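# Untie bag handles and unpack three fruit onto table

## Task

Undo the knot in the plastic bag's handles, then take exactly three fruit out and set them on the open table surface (not on the bag), leaving every other fruit inside the bag; nothing may end up off the table.

## Robot and tools

Robot: two arms, left_arm and right_arm, each ending in a two-finger gripper. Arm bases sit near (+0.008, +0.305, +0.009) m for left_arm and (-0.007, -0.301, +0.011) m for right_arm, both nearly unrotated.

Scene frame: origin at table-top height, halfway between the nominal bases, a few centimetres back from the table's near edge. +x points out over the table, +y toward left_arm, +z up. Arm names do not match image left and right. All reported hand positions (metres) and quaternions (wxyz) use this frame and may be off by a few cm, more when the arm reaches far. A gripper's fingers point along its own +z and spread along its own y; the reported position is the spot between the pads, about 1 cm short of the tips.

The 14-number row (used by execute_actions and move): one flat list covering both arms, always 14 values even if one arm stays still. Order: dx, dy, dz, rx, ry, rz, opening for left_arm, then the same seven for right_arm. Each value lies in [-1, 1]. The first six per arm are an offset, along scene-frame axes, from that arm's Hand target as it stood when the action or move began (not from the previous row). Scale: 1.0 = 0.6 m for dx/dy/dz and 180 degrees for rotation; rx, ry, rz form a single rotation vector, turning about the Hand target's position. Sending six zeros re-asks for the current Hand target. Opening is absolute, not an offset: +1 fully open (0.093 m), -1 closed. A zero in the opening slot is itself a command, so to keep a grip resend its present value.

execute_actions(actions, cameras): actions is a list of actions; each action is up to 15 rows, one per 1/30 s step, with a short action repeating its final row. All rows in an action count from the same start pose. cameras picks images by name (cam_high, cam_low, cam_left_wrist, cam_right_wrist, or "all"); an empty actions list returns state plus all images.

move(target, speed, blend, opening_speed, grip_force, blocking, cameras): target is one 14-number row or a list of up to 15 rows, every row an offset from the same starting Hand targets. Straight-line paths, ending together, at least 0.5 s, cut off after 10 s. speed is m/s (0.002 to 2.9, default 0.25), one value or one per target; turn rate is capped at twice it in rad/s. blend (m) rounds corners in a list; 0 stops at each. opening_speed is how fast openings change, per second on the -1..+1 scale, at least 0.2. grip_force is newtons per pad, 10 to 50, one value or one per arm; in this task it is capped around 25 to 37 N, and lower forces close slowly. blocking=false returns after about 0.5 s while motion continues. Paths do not avoid obstacles or the other arm; avoid routing a gripper near its own base. The result adds a move: line such as done, off_target, moving, held or fault, plus limits (paced = pose clipped, held = steps withheld).

wait(seconds 0 to 10, cameras): lets time pass with commands held; a running move continues. stop(cameras): brakes a running move. zoom_image(camera, region [x0,y0,x1,y1] in pixels, at most 504x504): enlarges part of the newest image from that camera. finished_scene(scene): ends the current scene irreversibly; give its number.

Results: end_effector_position and quaternion per arm, Hand target (the commanded pose after clipping, which the next offsets start from), Tool commands, grip_measured, Joint positions (six joints plus opening in metres), joint torques, joint velocities (may read within noise). Calls with actions also list positions at some steps. Orientation commands are clipped to 40 degrees from the measured orientation each step. Grippers often rest short of or below the target, or tilted, due to friction and weight; check after each move and send the missing offset. Tiny moves may not happen or may go sideways.

Grip readings: grip_measured runs +1 open to -1 closed; pads meet near -0.94, and each mm of object width adds about 0.0208. Readings can be up to 0.02 too open. To grip a firm object firmly, command about 0.24 below its width reading; soft or round fruit may need lower. To release, command well above the width reading.

Cameras: cam_high and cam_low are fixed on a beam behind the arms; the wrist cameras ride on each arm. Calibration figures were supplied and can be slightly off.

Avoid: dropping or releasing moving objects, anything leaving the table (fails the task), fast impacts, hard presses, contact or pressing between the two arms or closing one gripper on the other's fingers, and striking the bar, plate and rail near the bases (up to about 3 cm above the table). A blocked arm keeps pushing until commanded back. Motors heat when holding loads, stretching out or pushing unreachably; a MOTOR HOT line appears at 75 °C, and at 90 °C that arm folds and stops for the rest of the scene.

Each tool is called as a command line: name --argument value for each argument, lists and objects as JSON in quotes; but a table of rows of numbers goes row by row, as --pt "numbers of a row", without its own name.

## Session

execute_actions --actions '[]'

Scene clock: 0.00 s.
left_arm: end_effector_position=(+0.3860, +0.2623, +0.1078) grip_measured=+1.000 end_effector_quat_wxyz=(+0.585, +0.099, +0.801, -0.074) | right_arm: end_effector_position=(+0.3768, -0.3295, +0.0958) grip_measured=+1.000 end_effector_quat_wxyz=(+0.568, +0.052, +0.817, -0.089)
Joint positions: left_arm=[0.01 1.525 0.331 0.87 0.231 0.063 0.093] | right_arm=[-0.009 1.525 0.338 0.851 0.189 0.024 0.093]
Joint velocities: within noise
Joint torques (N m): no reading
Heat: left arm: 49 °C; right arm: 56 °C.
Hand target: left_arm +0.3861, +0.2627, +0.1068; +0.582, +0.099, +0.804, -0.074 | right_arm +0.3786, -0.3309, +0.1007; +0.573, +0.054, +0.813, -0.090
Tool commands: left_gripper/opening=+1.0 right_gripper/opening=+1.0

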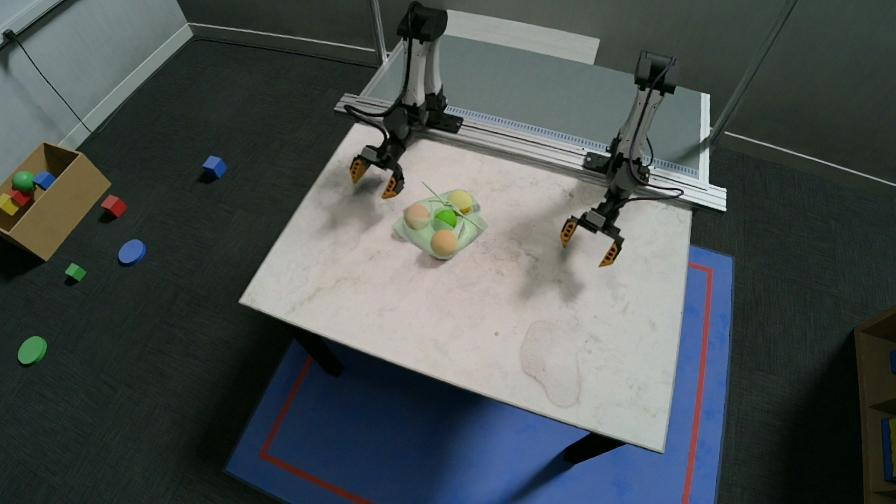

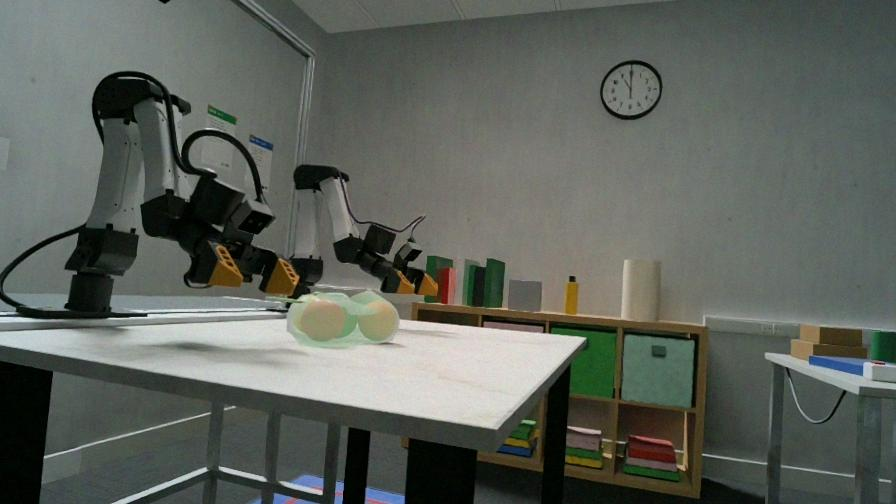

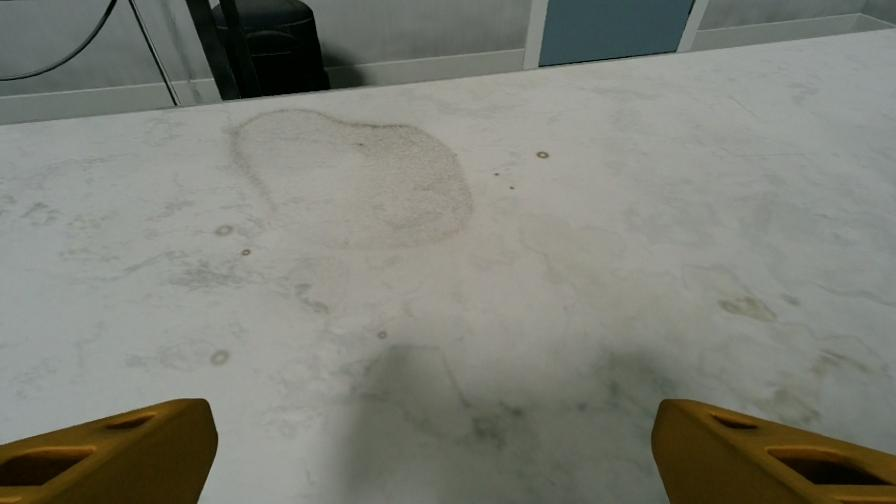

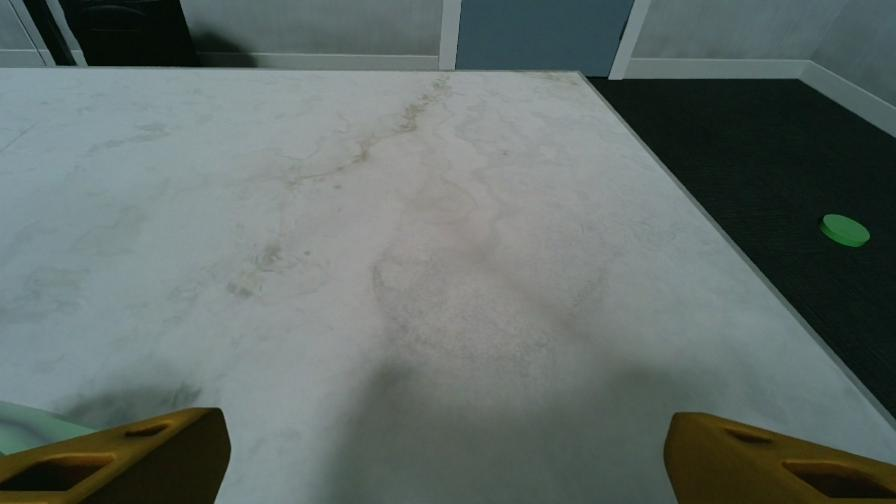

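zoom_image --camera "cam_high" --region '[380, 165, 510, 275]'

zoom_image --camera "cam_low" --region '[270, 270, 420, 360]'

Scaled by 3.877 from the camera's 896x504 image, which has a finer 1280x720 frame.

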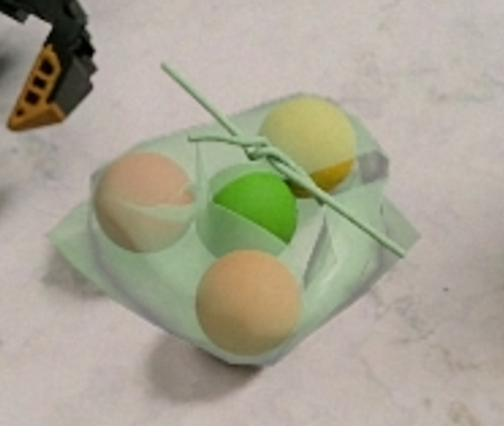

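Scaled by 3.360 from the camera's 896x504 image, which has a finer 1280x720 frame.

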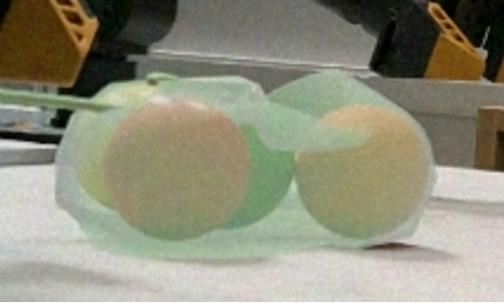

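move --target '[0,0,0,0,0,0,1,-0.131,0.368,0.1655,0.0475,0.2234,0.0492,1]' --speed 0.25 --cameras '["cam_right_wrist","cam_high"]'

Scene clock: 66.40 s.
left_arm: end_effector_position=(+0.3860, +0.2623, +0.1078) grip_measured=+1.000 end_effector_quat_wxyz=(+0.585, +0.099, +0.801, -0.074) | right_arm: end_effector_position=(+0.2987, -0.1144, +0.1933) grip_measured=+1.000 end_effector_quat_wxyz=(+0.260, -0.002, +0.966, -0.007)
Joint positions: left_arm=[0.01 1.525 0.331 0.87 0.231 0.063 0.093] | right_arm=[0.679 1.464 1.35 -0.999 0.319 0.619 0.093]
Joint torques (N m): left_arm=[0.38 -4.79 5.91 2.31 0.04 -0.02] | right_arm=[-0.02 -4.93 12.62 1.32 0.17 0.09]
Heat: left arm: 57 °C; right arm: 60 °C.
Hand target: left_arm +0.3861, +0.2627, +0.1068; +0.582, +0.099, +0.804, -0.074 | right_arm +0.3001, -0.1101, +0.2000; +0.259, +0.000, +0.966, +0.000
Off the commanded pose: left_arm 0.001 m, 0 deg | right_arm 0.008 m, 1 deg.
move: done
camera_calibration:
cam_right_wrist: T_world_to_cam=[[0.00901619, -0.999765, 0.0197232, -0.121019], [-0.994435, -0.0110351, -0.104777, 0.355834], [0.10497, -0.0186688, -0.9943, 0.244593], [0, 0, 0, 1]] pos_world=[0.32927, -0.112497, 0.282869]
Images, in order (width x height): cam_high 896x504, cam_right_wrist 896x504.

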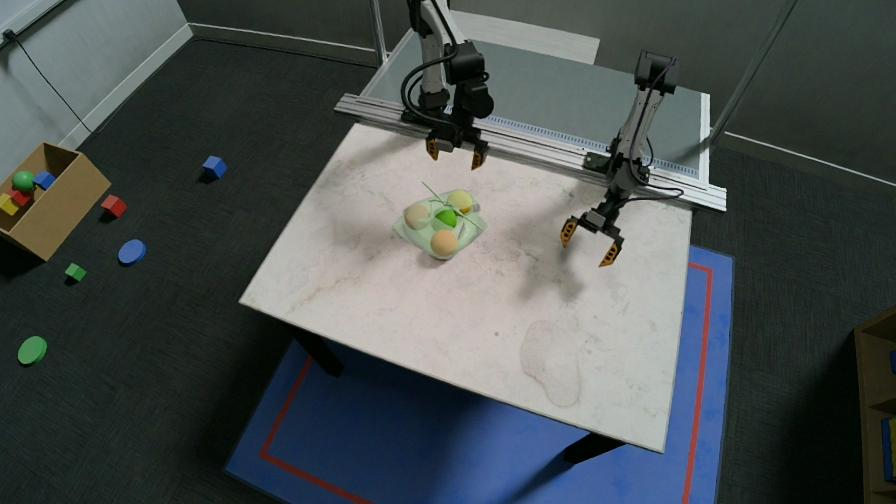

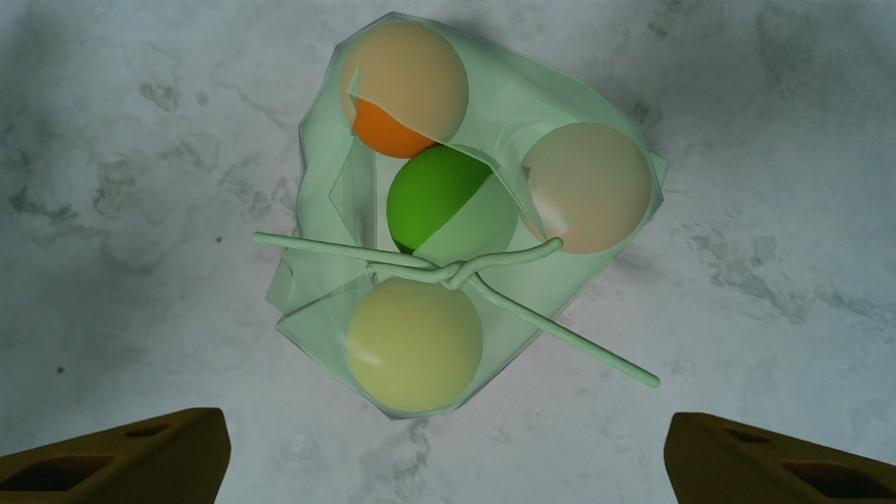

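zoom_image --camera "cam_right_wrist" --region '[230, 120, 680, 400]'

zoom_image --camera "cam_right_wrist" --region '[340, 200, 580, 320]'

Scaled by 1.120 from the camera's 896x504 image, which has a finer 1280x720 frame.

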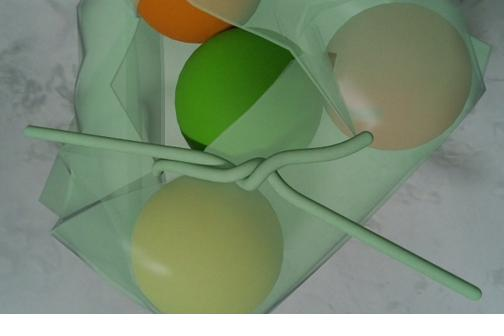

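Scaled by 2.100 from the camera's 896x504 image, which has a finer 1280x720 frame.

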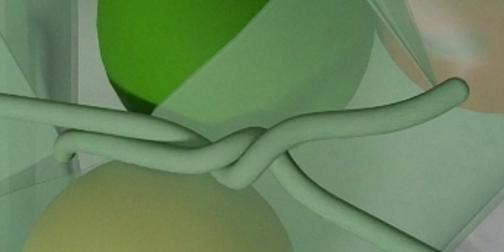

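move --target '[0,0,0,0,0,0,1,-0.1667,-0.0167,-0.12,0,-0.333,0,1]' --speed 0.25 --cameras '["cam_right_wrist"]'

Scene clock: 163.97 s.
left_arm: end_effector_position=(+0.3860, +0.2623, +0.1078) grip_measured=+1.000 end_effector_quat_wxyz=(+0.585, +0.099, +0.801, -0.074) | right_arm: end_effector_position=(+0.2006, -0.1189, +0.1300) grip_measured=+1.000 end_effector_quat_wxyz=(+0.698, +0.008, +0.717, +0.000)
Joint positions: left_arm=[0.01 1.525 0.331 0.87 0.231 0.063 0.093] | right_arm=[1.365 1.658 0.109 1.542 1.385 0.061 0.093]
Joint torques (N m): left_arm=[0.35 -4.81 5.91 2.34 0.06 -0.03] | right_arm=[-0.03 -3.06 2.85 2.04 -0.09 -0.07]
Heat: left arm: 58 °C; right arm: 68 °C.
Hand target: left_arm +0.3861, +0.2627, +0.1068; +0.582, +0.099, +0.804, -0.074 | right_arm +0.2000, -0.1202, +0.1280; +0.707, +0.000, +0.707, +0.000
Off the commanded pose: left_arm 0.001 m, 0 deg | right_arm 0.002 m, 2 deg.
joint sent to its limit (right arm) — joint 4 (wrist pitch), upper limit. The joint targets still meet the commanded pose.
move: done
camera_calibration:
cam_right_wrist: T_world_to_cam=[[-0.0113623, -0.999934, -0.00151374, -0.116559], [-0.432226, 0.00627652, -0.901743, 0.244526], [0.901694, -0.00959164, -0.432269, -0.0398938], [0, 0, 0, 1]] pos_world=[0.140338, -0.118469, 0.203079]
Images, in order (width x height): cam_right_wrist 896x504.

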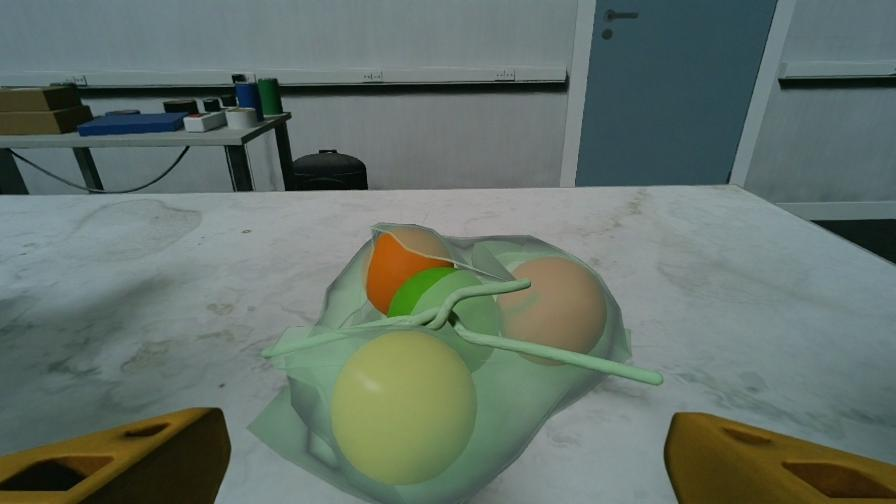

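zoom_image --camera "cam_right_wrist" --region '[250, 210, 680, 400]'

zoom_image --camera "cam_right_wrist" --region '[350, 220, 560, 370]'

Scaled by 1.172 from the camera's 896x504 image, which has a finer 1280x720 frame.

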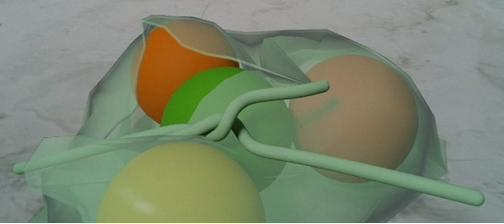

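Scaled by 2.400 from the camera's 896x504 image, which has a finer 1280x720 frame.

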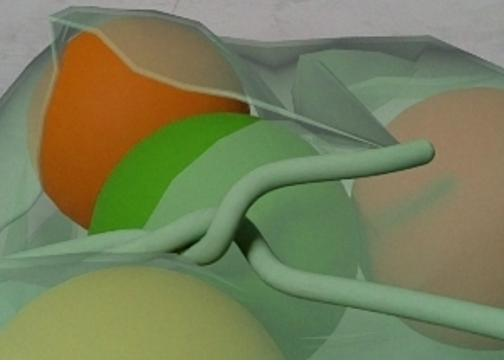

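move --pt "0 0 0 0 0 0 1 0.1667 -0.083 0.153 0 0.45 0 0.0" --pt "0 0 0 0 0 0 1 0.2533 -0.053 0.0367 -0.4497 0.338 0.4497 -0.2" --speed 0.35 --blend '[0.03,0]' --cameras '["cam_right_wrist","cam_high","cam_low"]'

Scene clock: 272.60 s.
left_arm: end_effector_position=(+0.3860, +0.2623, +0.1078) grip_measured=+1.000 end_effector_quat_wxyz=(+0.585, +0.099, +0.801, -0.074) | right_arm: end_effector_position=(+0.3497, -0.1507, +0.1481) grip_measured=-0.199 end_effector_quat_wxyz=(-0.004, +0.799, -0.602, +0.003)
Joint positions: left_arm=[0.01 1.525 0.331 0.87 0.231 0.063 0.093] | right_arm=[0.366 1.956 1.862 -1.426 -0.03 -1.475 0.036]
Joint torques (N m): left_arm=[0.35 -4.75 5.94 2.34 0.04 -0.02] | right_arm=[-0.61 -8.13 11.17 0.28 -0.07 -0.1]
Heat: left arm: 59 °C; right arm: 55 °C.
Hand target: left_arm +0.3861, +0.2627, +0.1068; +0.582, +0.099, +0.804, -0.074 | right_arm +0.3520, -0.1519, +0.1499; -0.001, +0.799, -0.601, +0.000
Off the commanded pose: left_arm 0.001 m, 0 deg | right_arm 0.003 m, 1 deg.
move: done
camera_calibration:
cam_right_wrist: T_world_to_cam=[[0.958561, 0.284716, 0.00983977, -0.293913], [0.256183, -0.876577, 0.407411, -0.242284], [0.124622, -0.388007, -0.913192, 0.119057], [0, 0, 0, 1]] pos_world=[0.328966, -0.082504, 0.210323]
Images, in order (width x height): cam_high 896x504, cam_low 896x504, cam_right_wrist 896x504.

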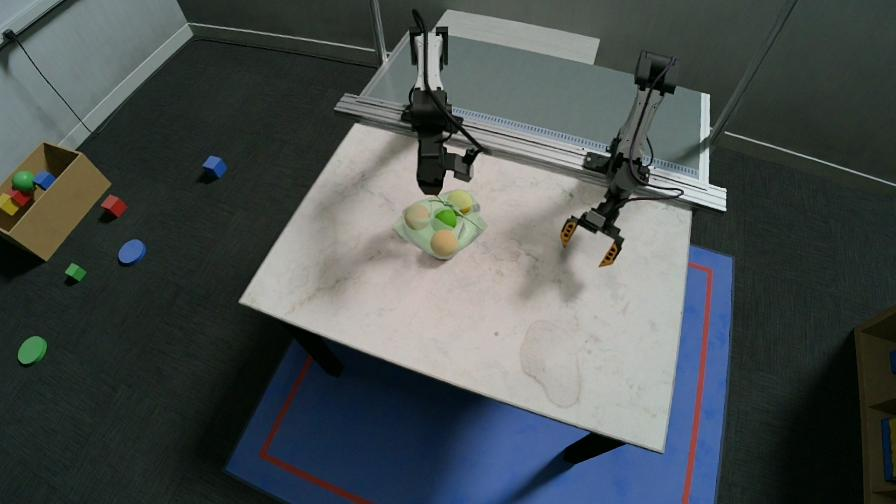

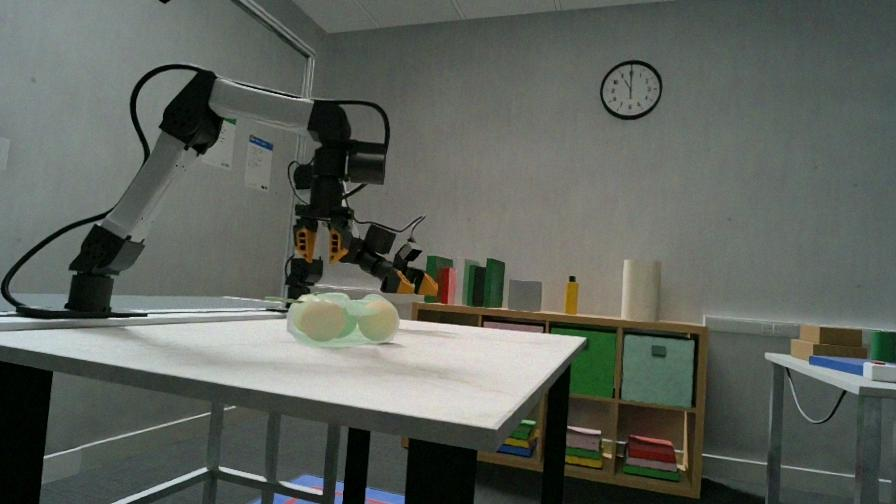

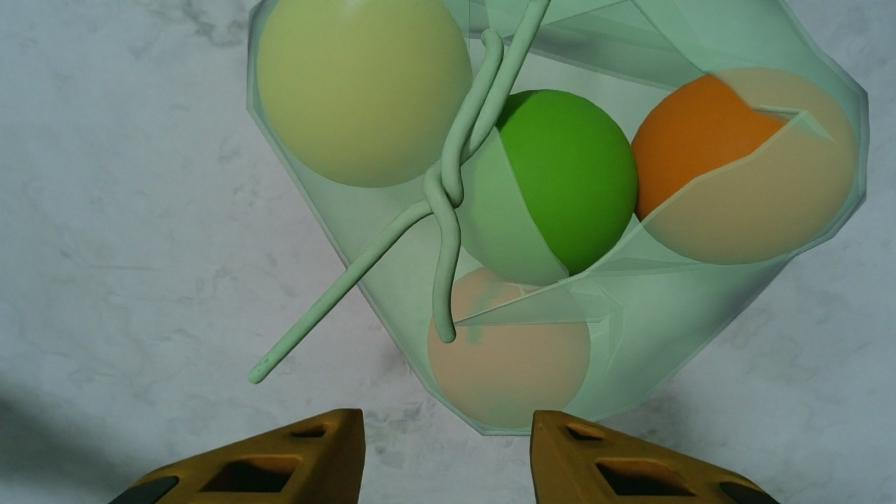

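zoom_image --camera "cam_right_wrist" --region '[370, 0, 570, 360]'

Scaled by 1.400 from the camera's 896x504 image, which has a finer 1280x720 frame.

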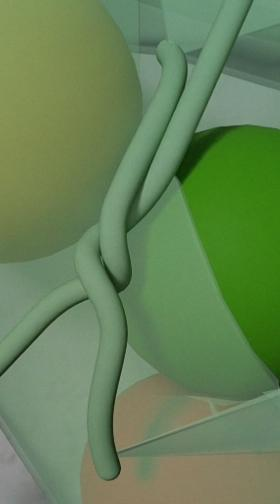

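move --target '[0,0,0,0,0,0,1,0.005,0.0007,-0.1083,0,0,0,-0.4]' --speed 0.12 --cameras '["cam_right_wrist","cam_low"]'

Scene clock: 297.57 s.
left_arm: end_effector_position=(+0.3860, +0.2623, +0.1078) grip_measured=+1.000 end_effector_quat_wxyz=(+0.585, +0.099, +0.801, -0.074) | right_arm: end_effector_position=(+0.3561, -0.1501, +0.0924) grip_measured=-0.399 end_effector_quat_wxyz=(-0.007, +0.799, -0.602, +0.005)
Joint positions: left_arm=[0.01 1.525 0.331 0.87 0.231 0.063 0.093] | right_arm=[0.366 1.976 1.669 -1.207 -0.03 -1.475 0.026]
Joint torques (N m): left_arm=[0.34 -4.74 5.93 2.33 0.05 -0.02] | right_arm=[-0.32 -8.88 7.08 0.65 -0.05 -0.06]
Heat: left arm: 59 °C; right arm: 57 °C.
Hand target: left_arm +0.3861, +0.2627, +0.1068; +0.582, +0.099, +0.804, -0.074 | right_arm +0.3551, -0.1515, +0.0850; -0.001, +0.799, -0.601, +0.000
Off the commanded pose: left_arm 0.001 m, 0 deg | right_arm 0.008 m, 1 deg.
move: done
camera_calibration:
cam_right_wrist: T_world_to_cam=[[0.958408, 0.284937, 0.0162892, -0.30019], [0.253963, -0.877484, 0.406848, -0.219934], [0.130219, -0.38579, -0.913351, 0.0659696], [0, 0, 0, 1]] pos_world=[0.334969, -0.0820029, 0.154623]
Images, in order (width x height): cam_low 896x504, cam_right_wrist 896x504.

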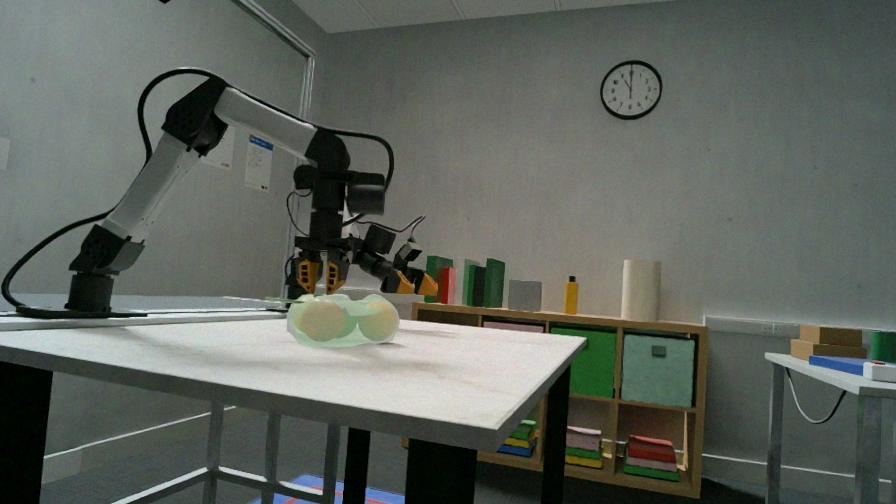

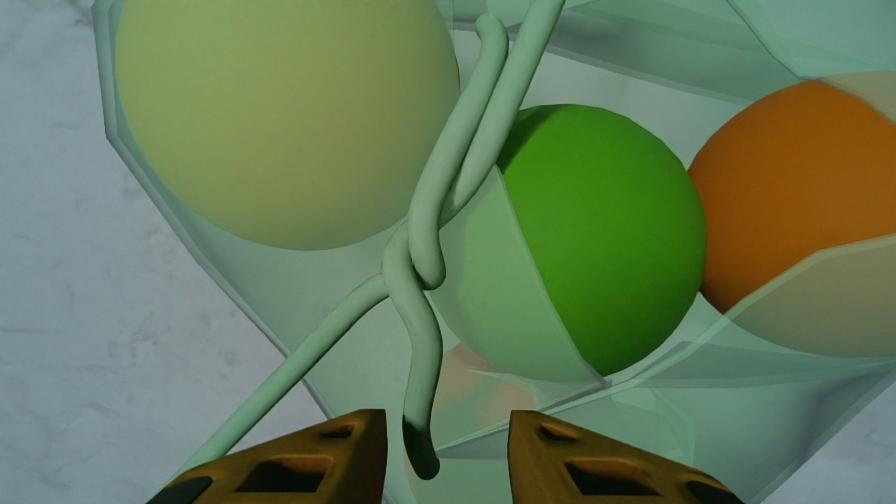

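move --target '[0,0,0,0,0,0,1,-0.0068,0.0027,-0.0142,0,0,0,-0.5]' --speed 0.08 --cameras '["cam_right_wrist"]'

Scene clock: 320.00 s.
left_arm: end_effector_position=(+0.3860, +0.2623, +0.1078) grip_measured=+1.000 end_effector_quat_wxyz=(+0.585, +0.099, +0.801, -0.074) | right_arm: end_effector_position=(+0.3535, -0.1500, +0.0819) grip_measured=-0.499 end_effector_quat_wxyz=(-0.005, +0.800, -0.600, +0.003)
Joint positions: left_arm=[0.01 1.525 0.331 0.87 0.231 0.063 0.093] | right_arm=[0.37 1.976 1.627 -1.169 -0.03 -1.475 0.021]
Joint torques (N m): left_arm=[0.32 -4.82 5.91 2.31 0.05 -0.02] | right_arm=[0.08 -9.44 6.63 0.64 -0.05 0.04]
Heat: left arm: 59 °C; right arm: 58 °C.
Hand target: left_arm +0.3861, +0.2627, +0.1068; +0.582, +0.099, +0.804, -0.074 | right_arm +0.3509, -0.1498, +0.0764; -0.001, +0.799, -0.601, +0.000
Off the commanded pose: left_arm 0.001 m, 0 deg | right_arm 0.006 m, 1 deg.
move: done
camera_calibration:
cam_right_wrist: T_world_to_cam=[[0.957524, 0.288104, 0.0120184, -0.296389], [0.258483, -0.876059, 0.407073, -0.216331], [0.127808, -0.386675, -0.913317, 0.0574805], [0, 0, 0, 1]] pos_world=[0.332371, -0.0819016, 0.144122]
Images, in order (width x height): cam_right_wrist 896x504.

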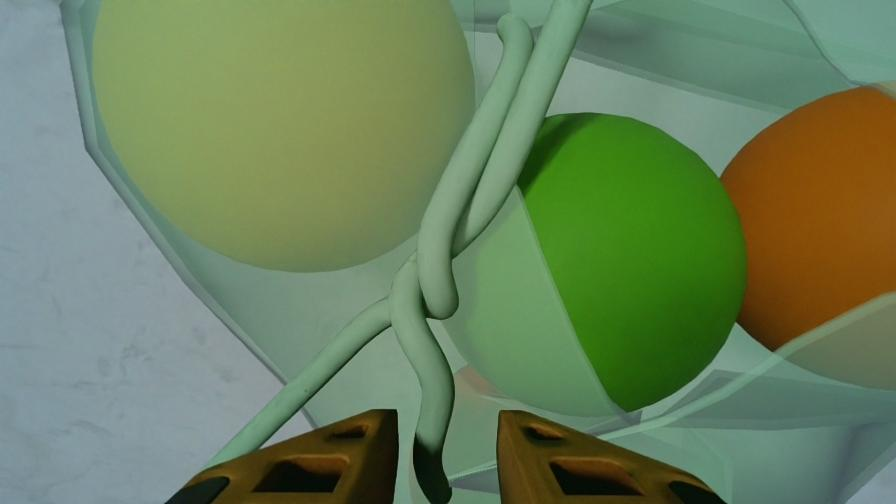

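move --target '[0,0,0,0,0,0,1,0,0,0,0,0,0,-1]' --opening_speed 0.5 --cameras '["cam_right_wrist"]'

Scene clock: 325.73 s.
left_arm: end_effector_position=(+0.3860, +0.2623, +0.1078) grip_measured=+1.000 end_effector_quat_wxyz=(+0.585, +0.099, +0.801, -0.074) | right_arm: end_effector_position=(+0.3536, -0.1500, +0.0819) grip_measured=-0.912 end_effector_quat_wxyz=(-0.005, +0.800, -0.600, +0.003)
Joint positions: left_arm=[0.01 1.525 0.331 0.87 0.231 0.063 0.093] | right_arm=[0.37 1.976 1.627 -1.169 -0.03 -1.475 0.001]
Joint torques (N m): left_arm=[0.34 -4.75 6 2.32 0.05 -0.02] | right_arm=[0.05 -9.68 6.71 0.62 -0.07 0.08]
Heat: left arm: 59 °C; right arm: 57 °C.
Hand target: left_arm +0.3861, +0.2627, +0.1068; +0.582, +0.099, +0.804, -0.074 | right_arm +0.3509, -0.1498, +0.0764; -0.001, +0.799, -0.601, +0.000
Off the commanded pose: left_arm 0.001 m, 0 deg | right_arm 0.006 m, 1 deg.
move: done
camera_calibration:
cam_right_wrist: T_world_to_cam=[[0.957516, 0.288116, 0.0123582, -0.296559], [0.258364, -0.876099, 0.407062, -0.216232], [0.128108, -0.386575, -0.913317, 0.0574148], [0, 0, 0, 1]] pos_world=[0.332471, -0.0818016, 0.144123]
Images, in order (width x height): cam_right_wrist 896x504.

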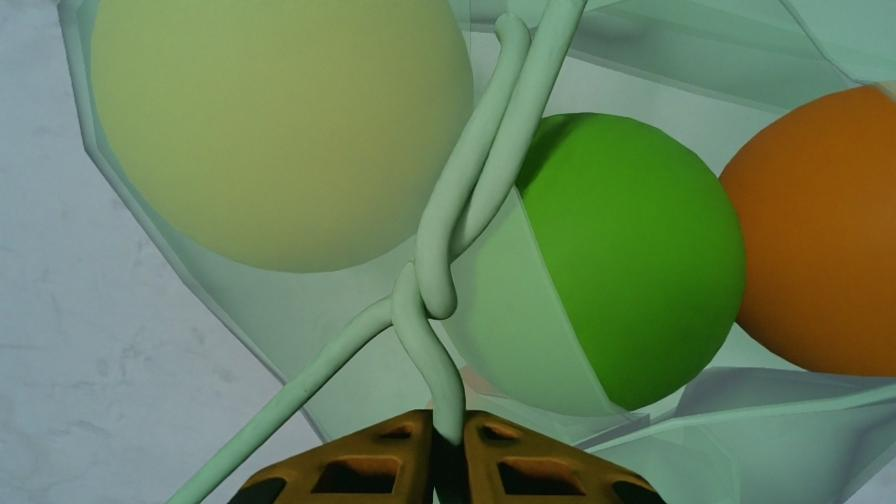

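move --target '[0,0,0,0,0,0,1,0.01,-0.065,0.03,0,0,0,-1]' --speed 0.05 --cameras '["cam_right_wrist","cam_low"]'

Scene clock: 333.77 s.
left_arm: end_effector_position=(+0.3860, +0.2623, +0.1078) grip_measured=+1.000 end_effector_quat_wxyz=(+0.585, +0.099, +0.801, -0.074) | right_arm: end_effector_position=(+0.3607, -0.1851, +0.0830) grip_measured=-0.912 end_effector_quat_wxyz=(+0.004, +0.800, -0.601, +0.000)
Joint positions: left_arm=[0.01 1.525 0.331 0.87 0.231 0.063 0.093] | right_arm=[0.277 1.976 1.627 -1.191 -0.03 -1.567 0.001]
Joint torques (N m): left_arm=[0.36 -4.81 5.96 2.31 0.06 -0.03] | right_arm=[-1.06 -13.03 8.14 0.23 -0.13 -0.08]
Heat: left arm: 59 °C; right arm: 57 °C.
Hand target: left_arm +0.3861, +0.2627, +0.1068; +0.582, +0.099, +0.804, -0.074 | right_arm +0.3569, -0.1889, +0.0944; -0.001, +0.799, -0.601, +0.000
Off the commanded pose: left_arm 0.001 m, 0 deg | right_arm 0.013 m, 0 deg.
move: off_target (right_arm)
camera_calibration:
cam_right_wrist: T_world_to_cam=[[0.957736, 0.287579, -0.00638964, -0.291798], [0.26465, -0.872237, 0.411294, -0.251184], [0.112706, -0.395602, -0.91148, 0.0477025], [0, 0, 0, 1]] pos_world=[0.340564, -0.116306, 0.144926]
Images, in order (width x height): cam_low 896x504, cam_right_wrist 896x504.

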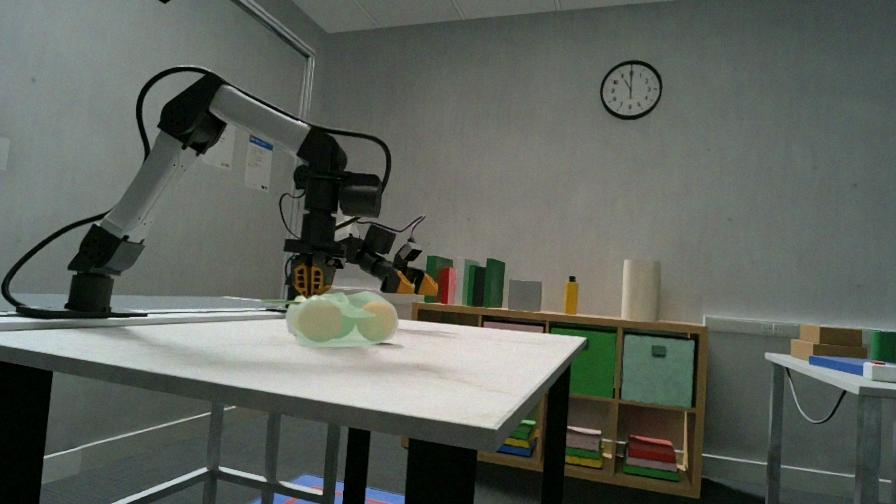

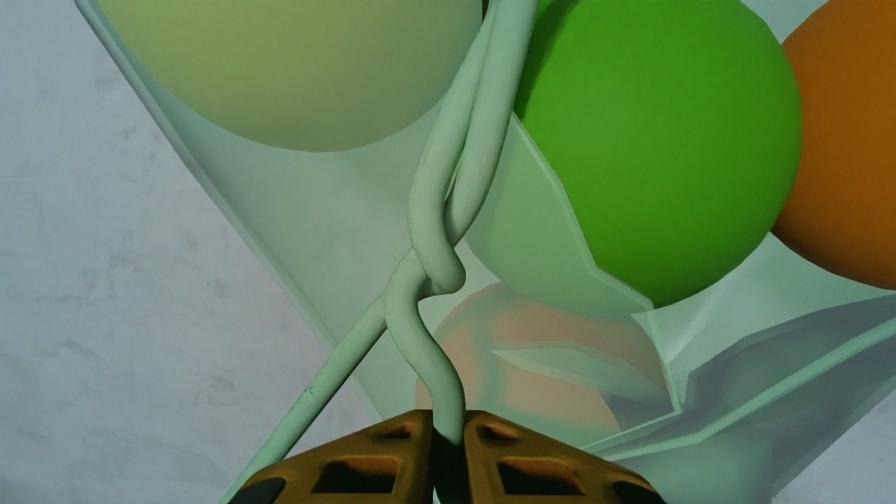

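wait --seconds 0.5 --cameras '["cam_high","cam_low"]'

zoom_image --camera "cam_high" --region '[390, 165, 500, 265]'

zoom_image --camera "cam_low" --region '[250, 250, 430, 360]'

Scene clock: 345.13 s.
left_arm: end_effector_position=(+0.3860, +0.2623, +0.1078) grip_measured=+1.000 end_effector_quat_wxyz=(+0.585, +0.099, +0.801, -0.074) | right_arm: end_effector_position=(+0.3606, -0.1851, +0.0830) grip_measured=-0.912 end_effector_quat_wxyz=(+0.004, +0.800, -0.600, +0.000)
Joint positions: left_arm=[0.01 1.525 0.331 0.87 0.231 0.063 0.093] | right_arm=[0.277 1.976 1.627 -1.191 -0.03 -1.568 0.001]
Joint torques (N m): left_arm=[0.35 -4.78 5.93 2.33 0.05 -0.04] | right_arm=[-0.77 -12.88 7.99 0.24 -0.12 -0.08]
Heat: left arm: 59 °C; right arm: 56 °C.
Hand target: left_arm +0.3861, +0.2627, +0.1068; +0.582, +0.099, +0.804, -0.074 | right_arm +0.3569, -0.1889, +0.0944; -0.001, +0.799, -0.601, +0.000
Tool commands: left_gripper/opening=+1.0 right_gripper/opening=-1.0
Off the commanded pose: left_arm 0.001 m, 0 deg | right_arm 0.013 m, 1 deg.
wait: 0.50 s; at rest from the start
Images, in order (width x height): cam_high 896x504, cam_low 896x504.

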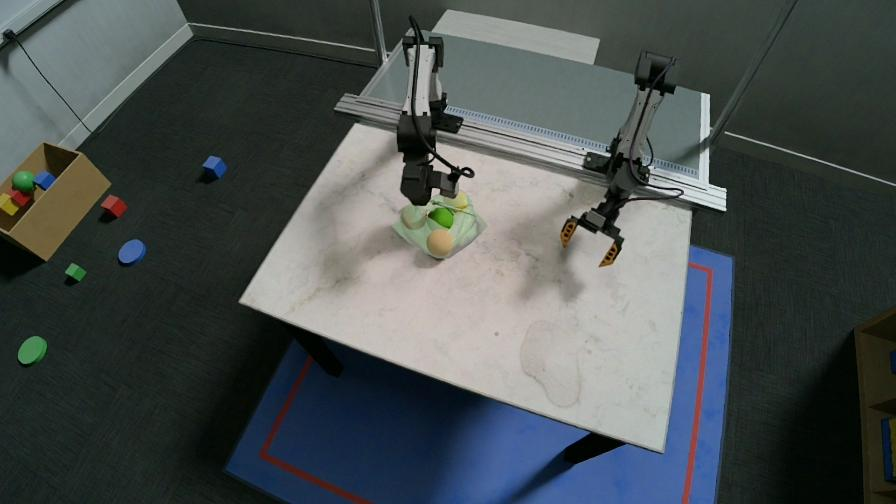

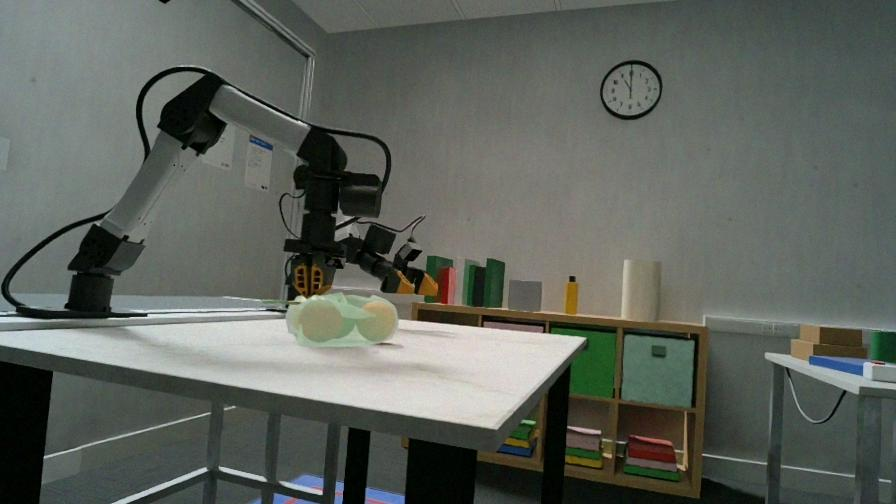

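Scaled by 4.582 from the camera's 896x504 image, which has a finer 1280x720 frame.

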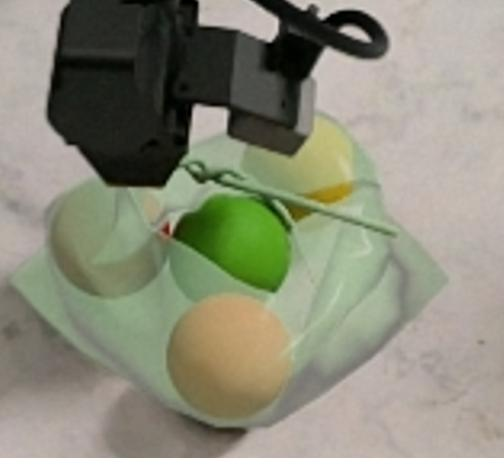

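Scaled by 2.800 from the camera's 896x504 image, which has a finer 1280x720 frame.

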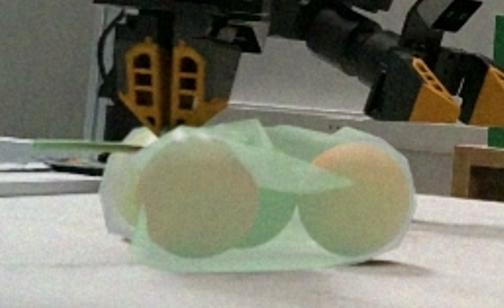

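move --target '[0,0,0,0,0,0,1,0.0,-0.06,0.04,0,0,0,-1]' --speed 0.05 --cameras '["cam_high","cam_right_wrist","cam_low"]'

zoom_image --camera "cam_high" --region '[390, 165, 500, 265]'

zoom_image --camera "cam_low" --region '[250, 250, 430, 360]'

Scene clock: 356.03 s.
left_arm: end_effector_position=(+0.3860, +0.2623, +0.1078) grip_measured=+1.000 end_effector_quat_wxyz=(+0.585, +0.099, +0.801, -0.074) | right_arm: end_effector_position=(+0.3536, -0.2238, +0.0964) grip_measured=-0.912 end_effector_quat_wxyz=(+0.018, +0.799, -0.600, -0.012)
Joint positions: left_arm=[0.01 1.525 0.331 0.87 0.231 0.063 0.093] | right_arm=[0.18 1.943 1.627 -1.263 -0.03 -1.666 0.001]
Joint torques (N m): left_arm=[0.35 -4.81 6.01 2.33 0.05 -0.04] | right_arm=[-0.94 -13.2 11.18 0.06 -0.12 -0.1]
Heat: left arm: 60 °C; right arm: 56 °C.
Hand target: left_arm +0.3861, +0.2627, +0.1068; +0.582, +0.099, +0.804, -0.074 | right_arm +0.3569, -0.2248, +0.1184; -0.001, +0.799, -0.601, +0.000
Off the commanded pose: left_arm 0.001 m, 0 deg | right_arm 0.022 m, 3 deg.
move: off_target (right_arm)
camera_calibration:
cam_right_wrist: T_world_to_cam=[[0.956915, 0.287157, -0.0430681, -0.270127], [0.27902, -0.868282, 0.410164, -0.292689], [0.080386, -0.404509, -0.910994, 0.054778], [0, 0, 0, 1]] pos_world=[0.335751, -0.154409, 0.158319]
Images, in order (width x height): cam_high 896x504, cam_low 896x504, cam_right_wrist 896x504.

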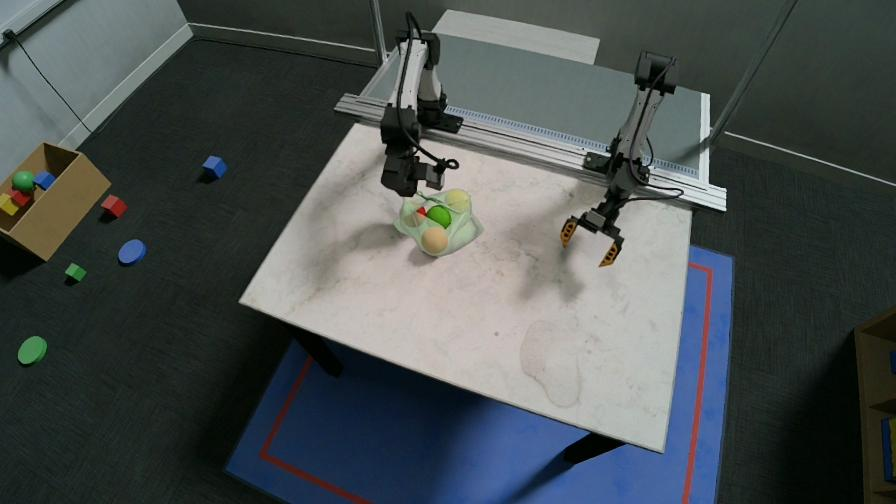

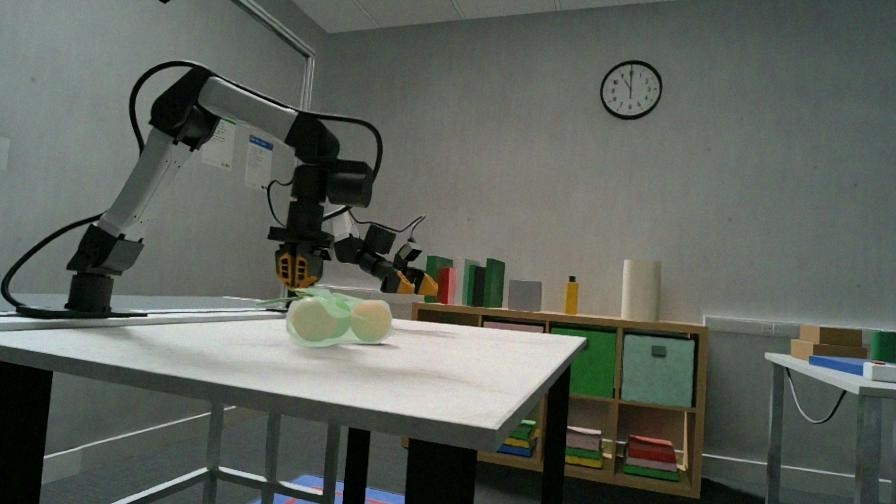

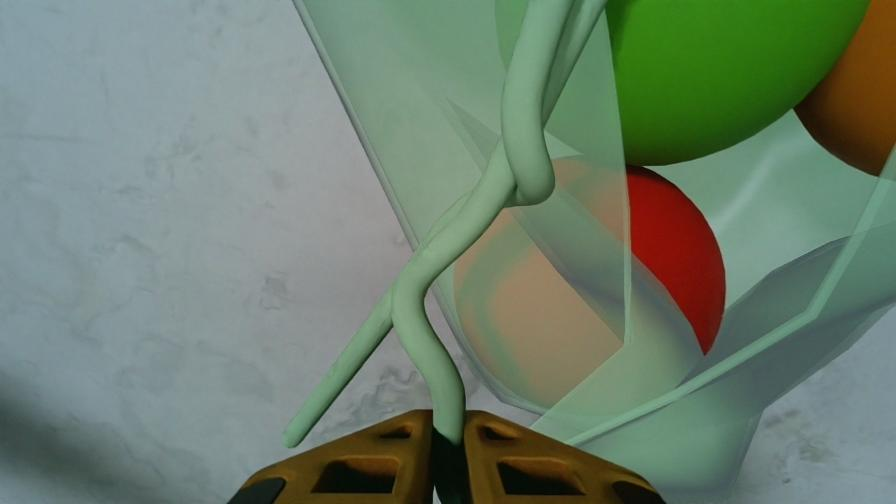

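Scaled by 4.582 from the camera's 896x504 image, which has a finer 1280x720 frame.

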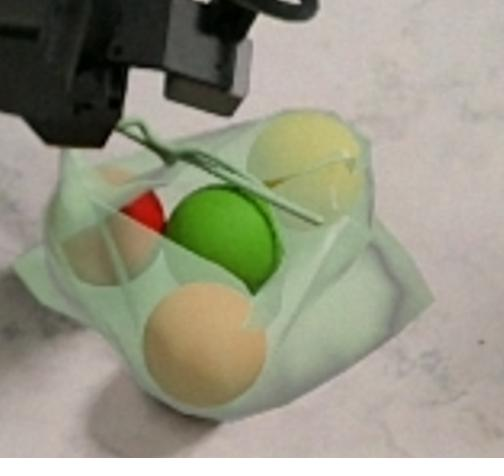

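Scaled by 2.800 from the camera's 896x504 image, which has a finer 1280x720 frame.

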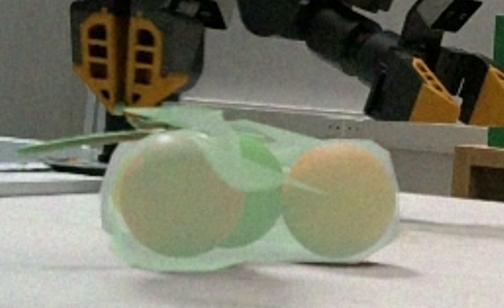

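move --target '[0,0,0,0,0,0,1,-0.02,-0.08,0.03,0,0,0,-1]' --speed 0.05 --cameras '["cam_high","cam_right_wrist","cam_low"]'

zoom_image --camera "cam_high" --region '[390, 165, 500, 265]'

zoom_image --camera "cam_low" --region '[250, 250, 430, 360]'

Scene clock: 371.03 s.
left_arm: end_effector_position=(+0.3860, +0.2623, +0.1078) grip_measured=+1.000 end_effector_quat_wxyz=(+0.585, +0.099, +0.801, -0.074) | right_arm: end_effector_position=(+0.3487, -0.2698, +0.1217) grip_measured=-0.912 end_effector_quat_wxyz=(+0.008, +0.800, -0.600, -0.006)
Joint positions: left_arm=[0.01 1.525 0.331 0.87 0.231 0.063 0.093] | right_arm=[0.048 1.875 1.627 -1.314 -0.038 -1.799 0.001]
Joint torques (N m): left_arm=[0.31 -4.81 5.91 2.31 0.05 -0.03] | right_arm=[-1.05 -12.55 8.73 0.13 -0.11 -0.08]
Heat: left arm: 60 °C; right arm: 57 °C.
Hand target: left_arm +0.3861, +0.2627, +0.1068; +0.582, +0.099, +0.804, -0.074 | right_arm +0.3449, -0.2729, +0.1364; -0.001, +0.799, -0.601, +0.000
Off the commanded pose: left_arm 0.001 m, 0 deg | right_arm 0.016 m, 1 deg.
move: off_target (right_arm)
camera_calibration:
cam_right_wrist: T_world_to_cam=[[0.957082, 0.289133, -0.0199224, -0.253511], [0.271948, -0.872177, 0.406634, -0.339782], [0.100195, -0.3946, -0.913374, 0.0556184], [0, 0, 0, 1]] pos_world=[0.329461, -0.201104, 0.183917]
Images, in order (width x height): cam_high 896x504, cam_low 896x504, cam_right_wrist 896x504.

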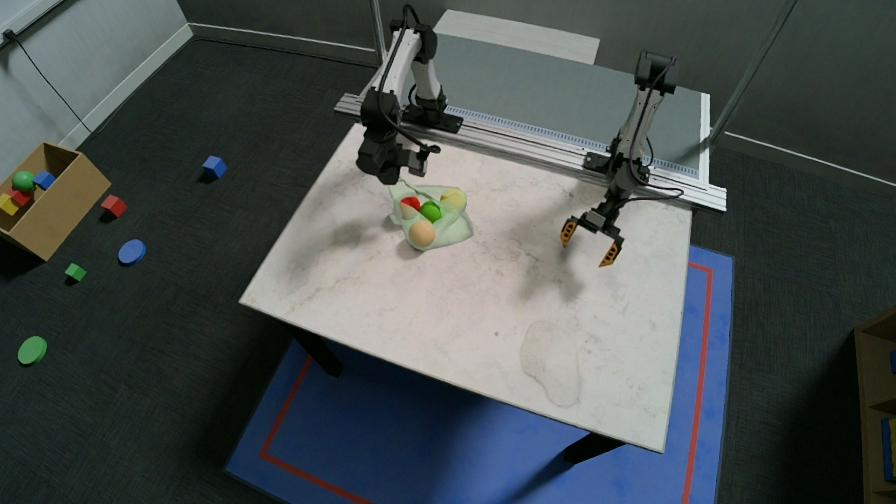

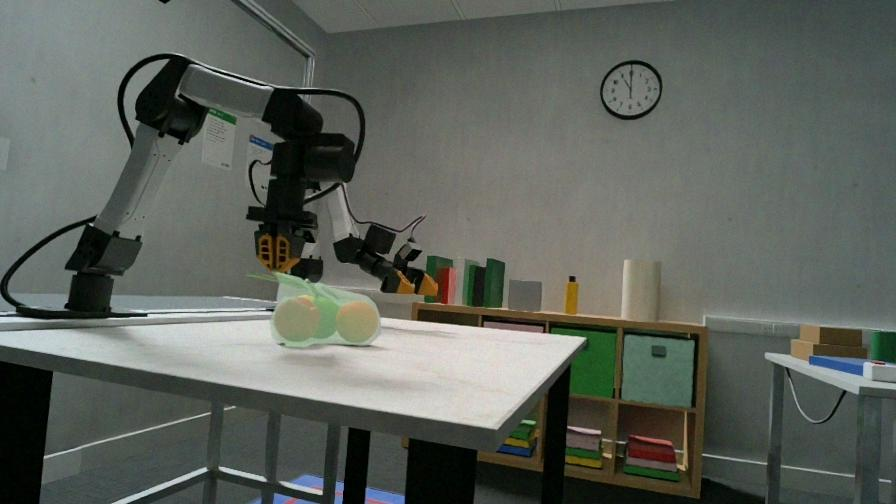

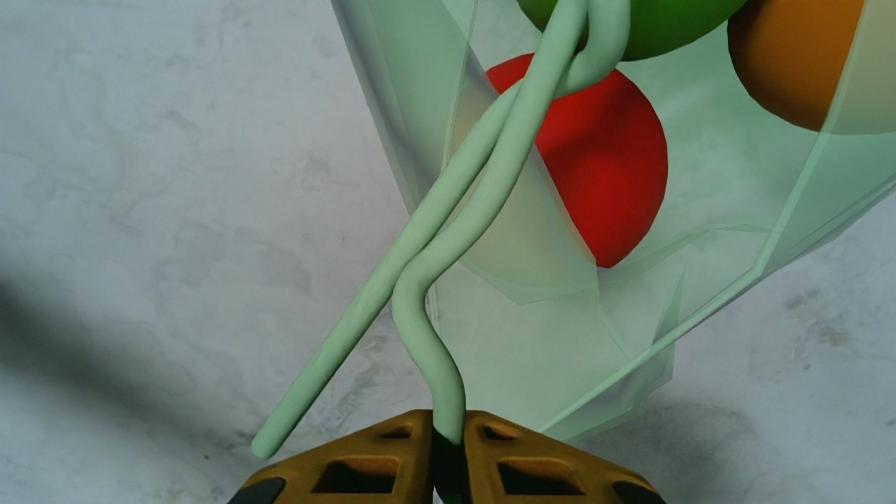

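Scaled by 4.582 from the camera's 896x504 image, which has a finer 1280x720 frame.

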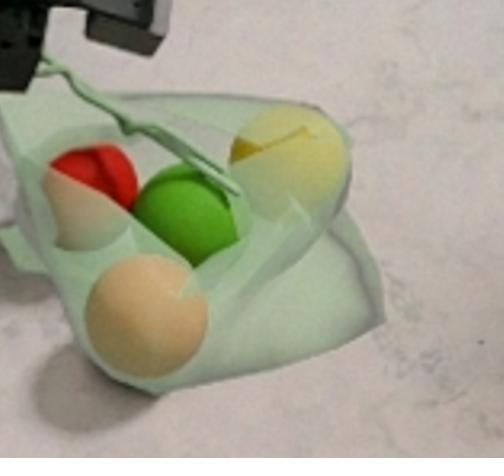

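Scaled by 2.800 from the camera's 896x504 image, which has a finer 1280x720 frame.

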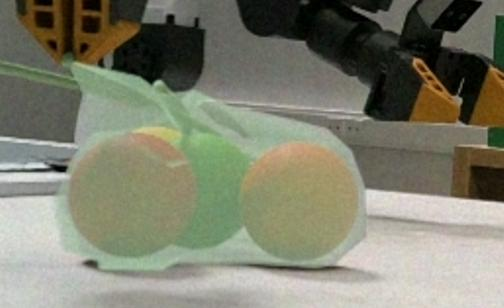

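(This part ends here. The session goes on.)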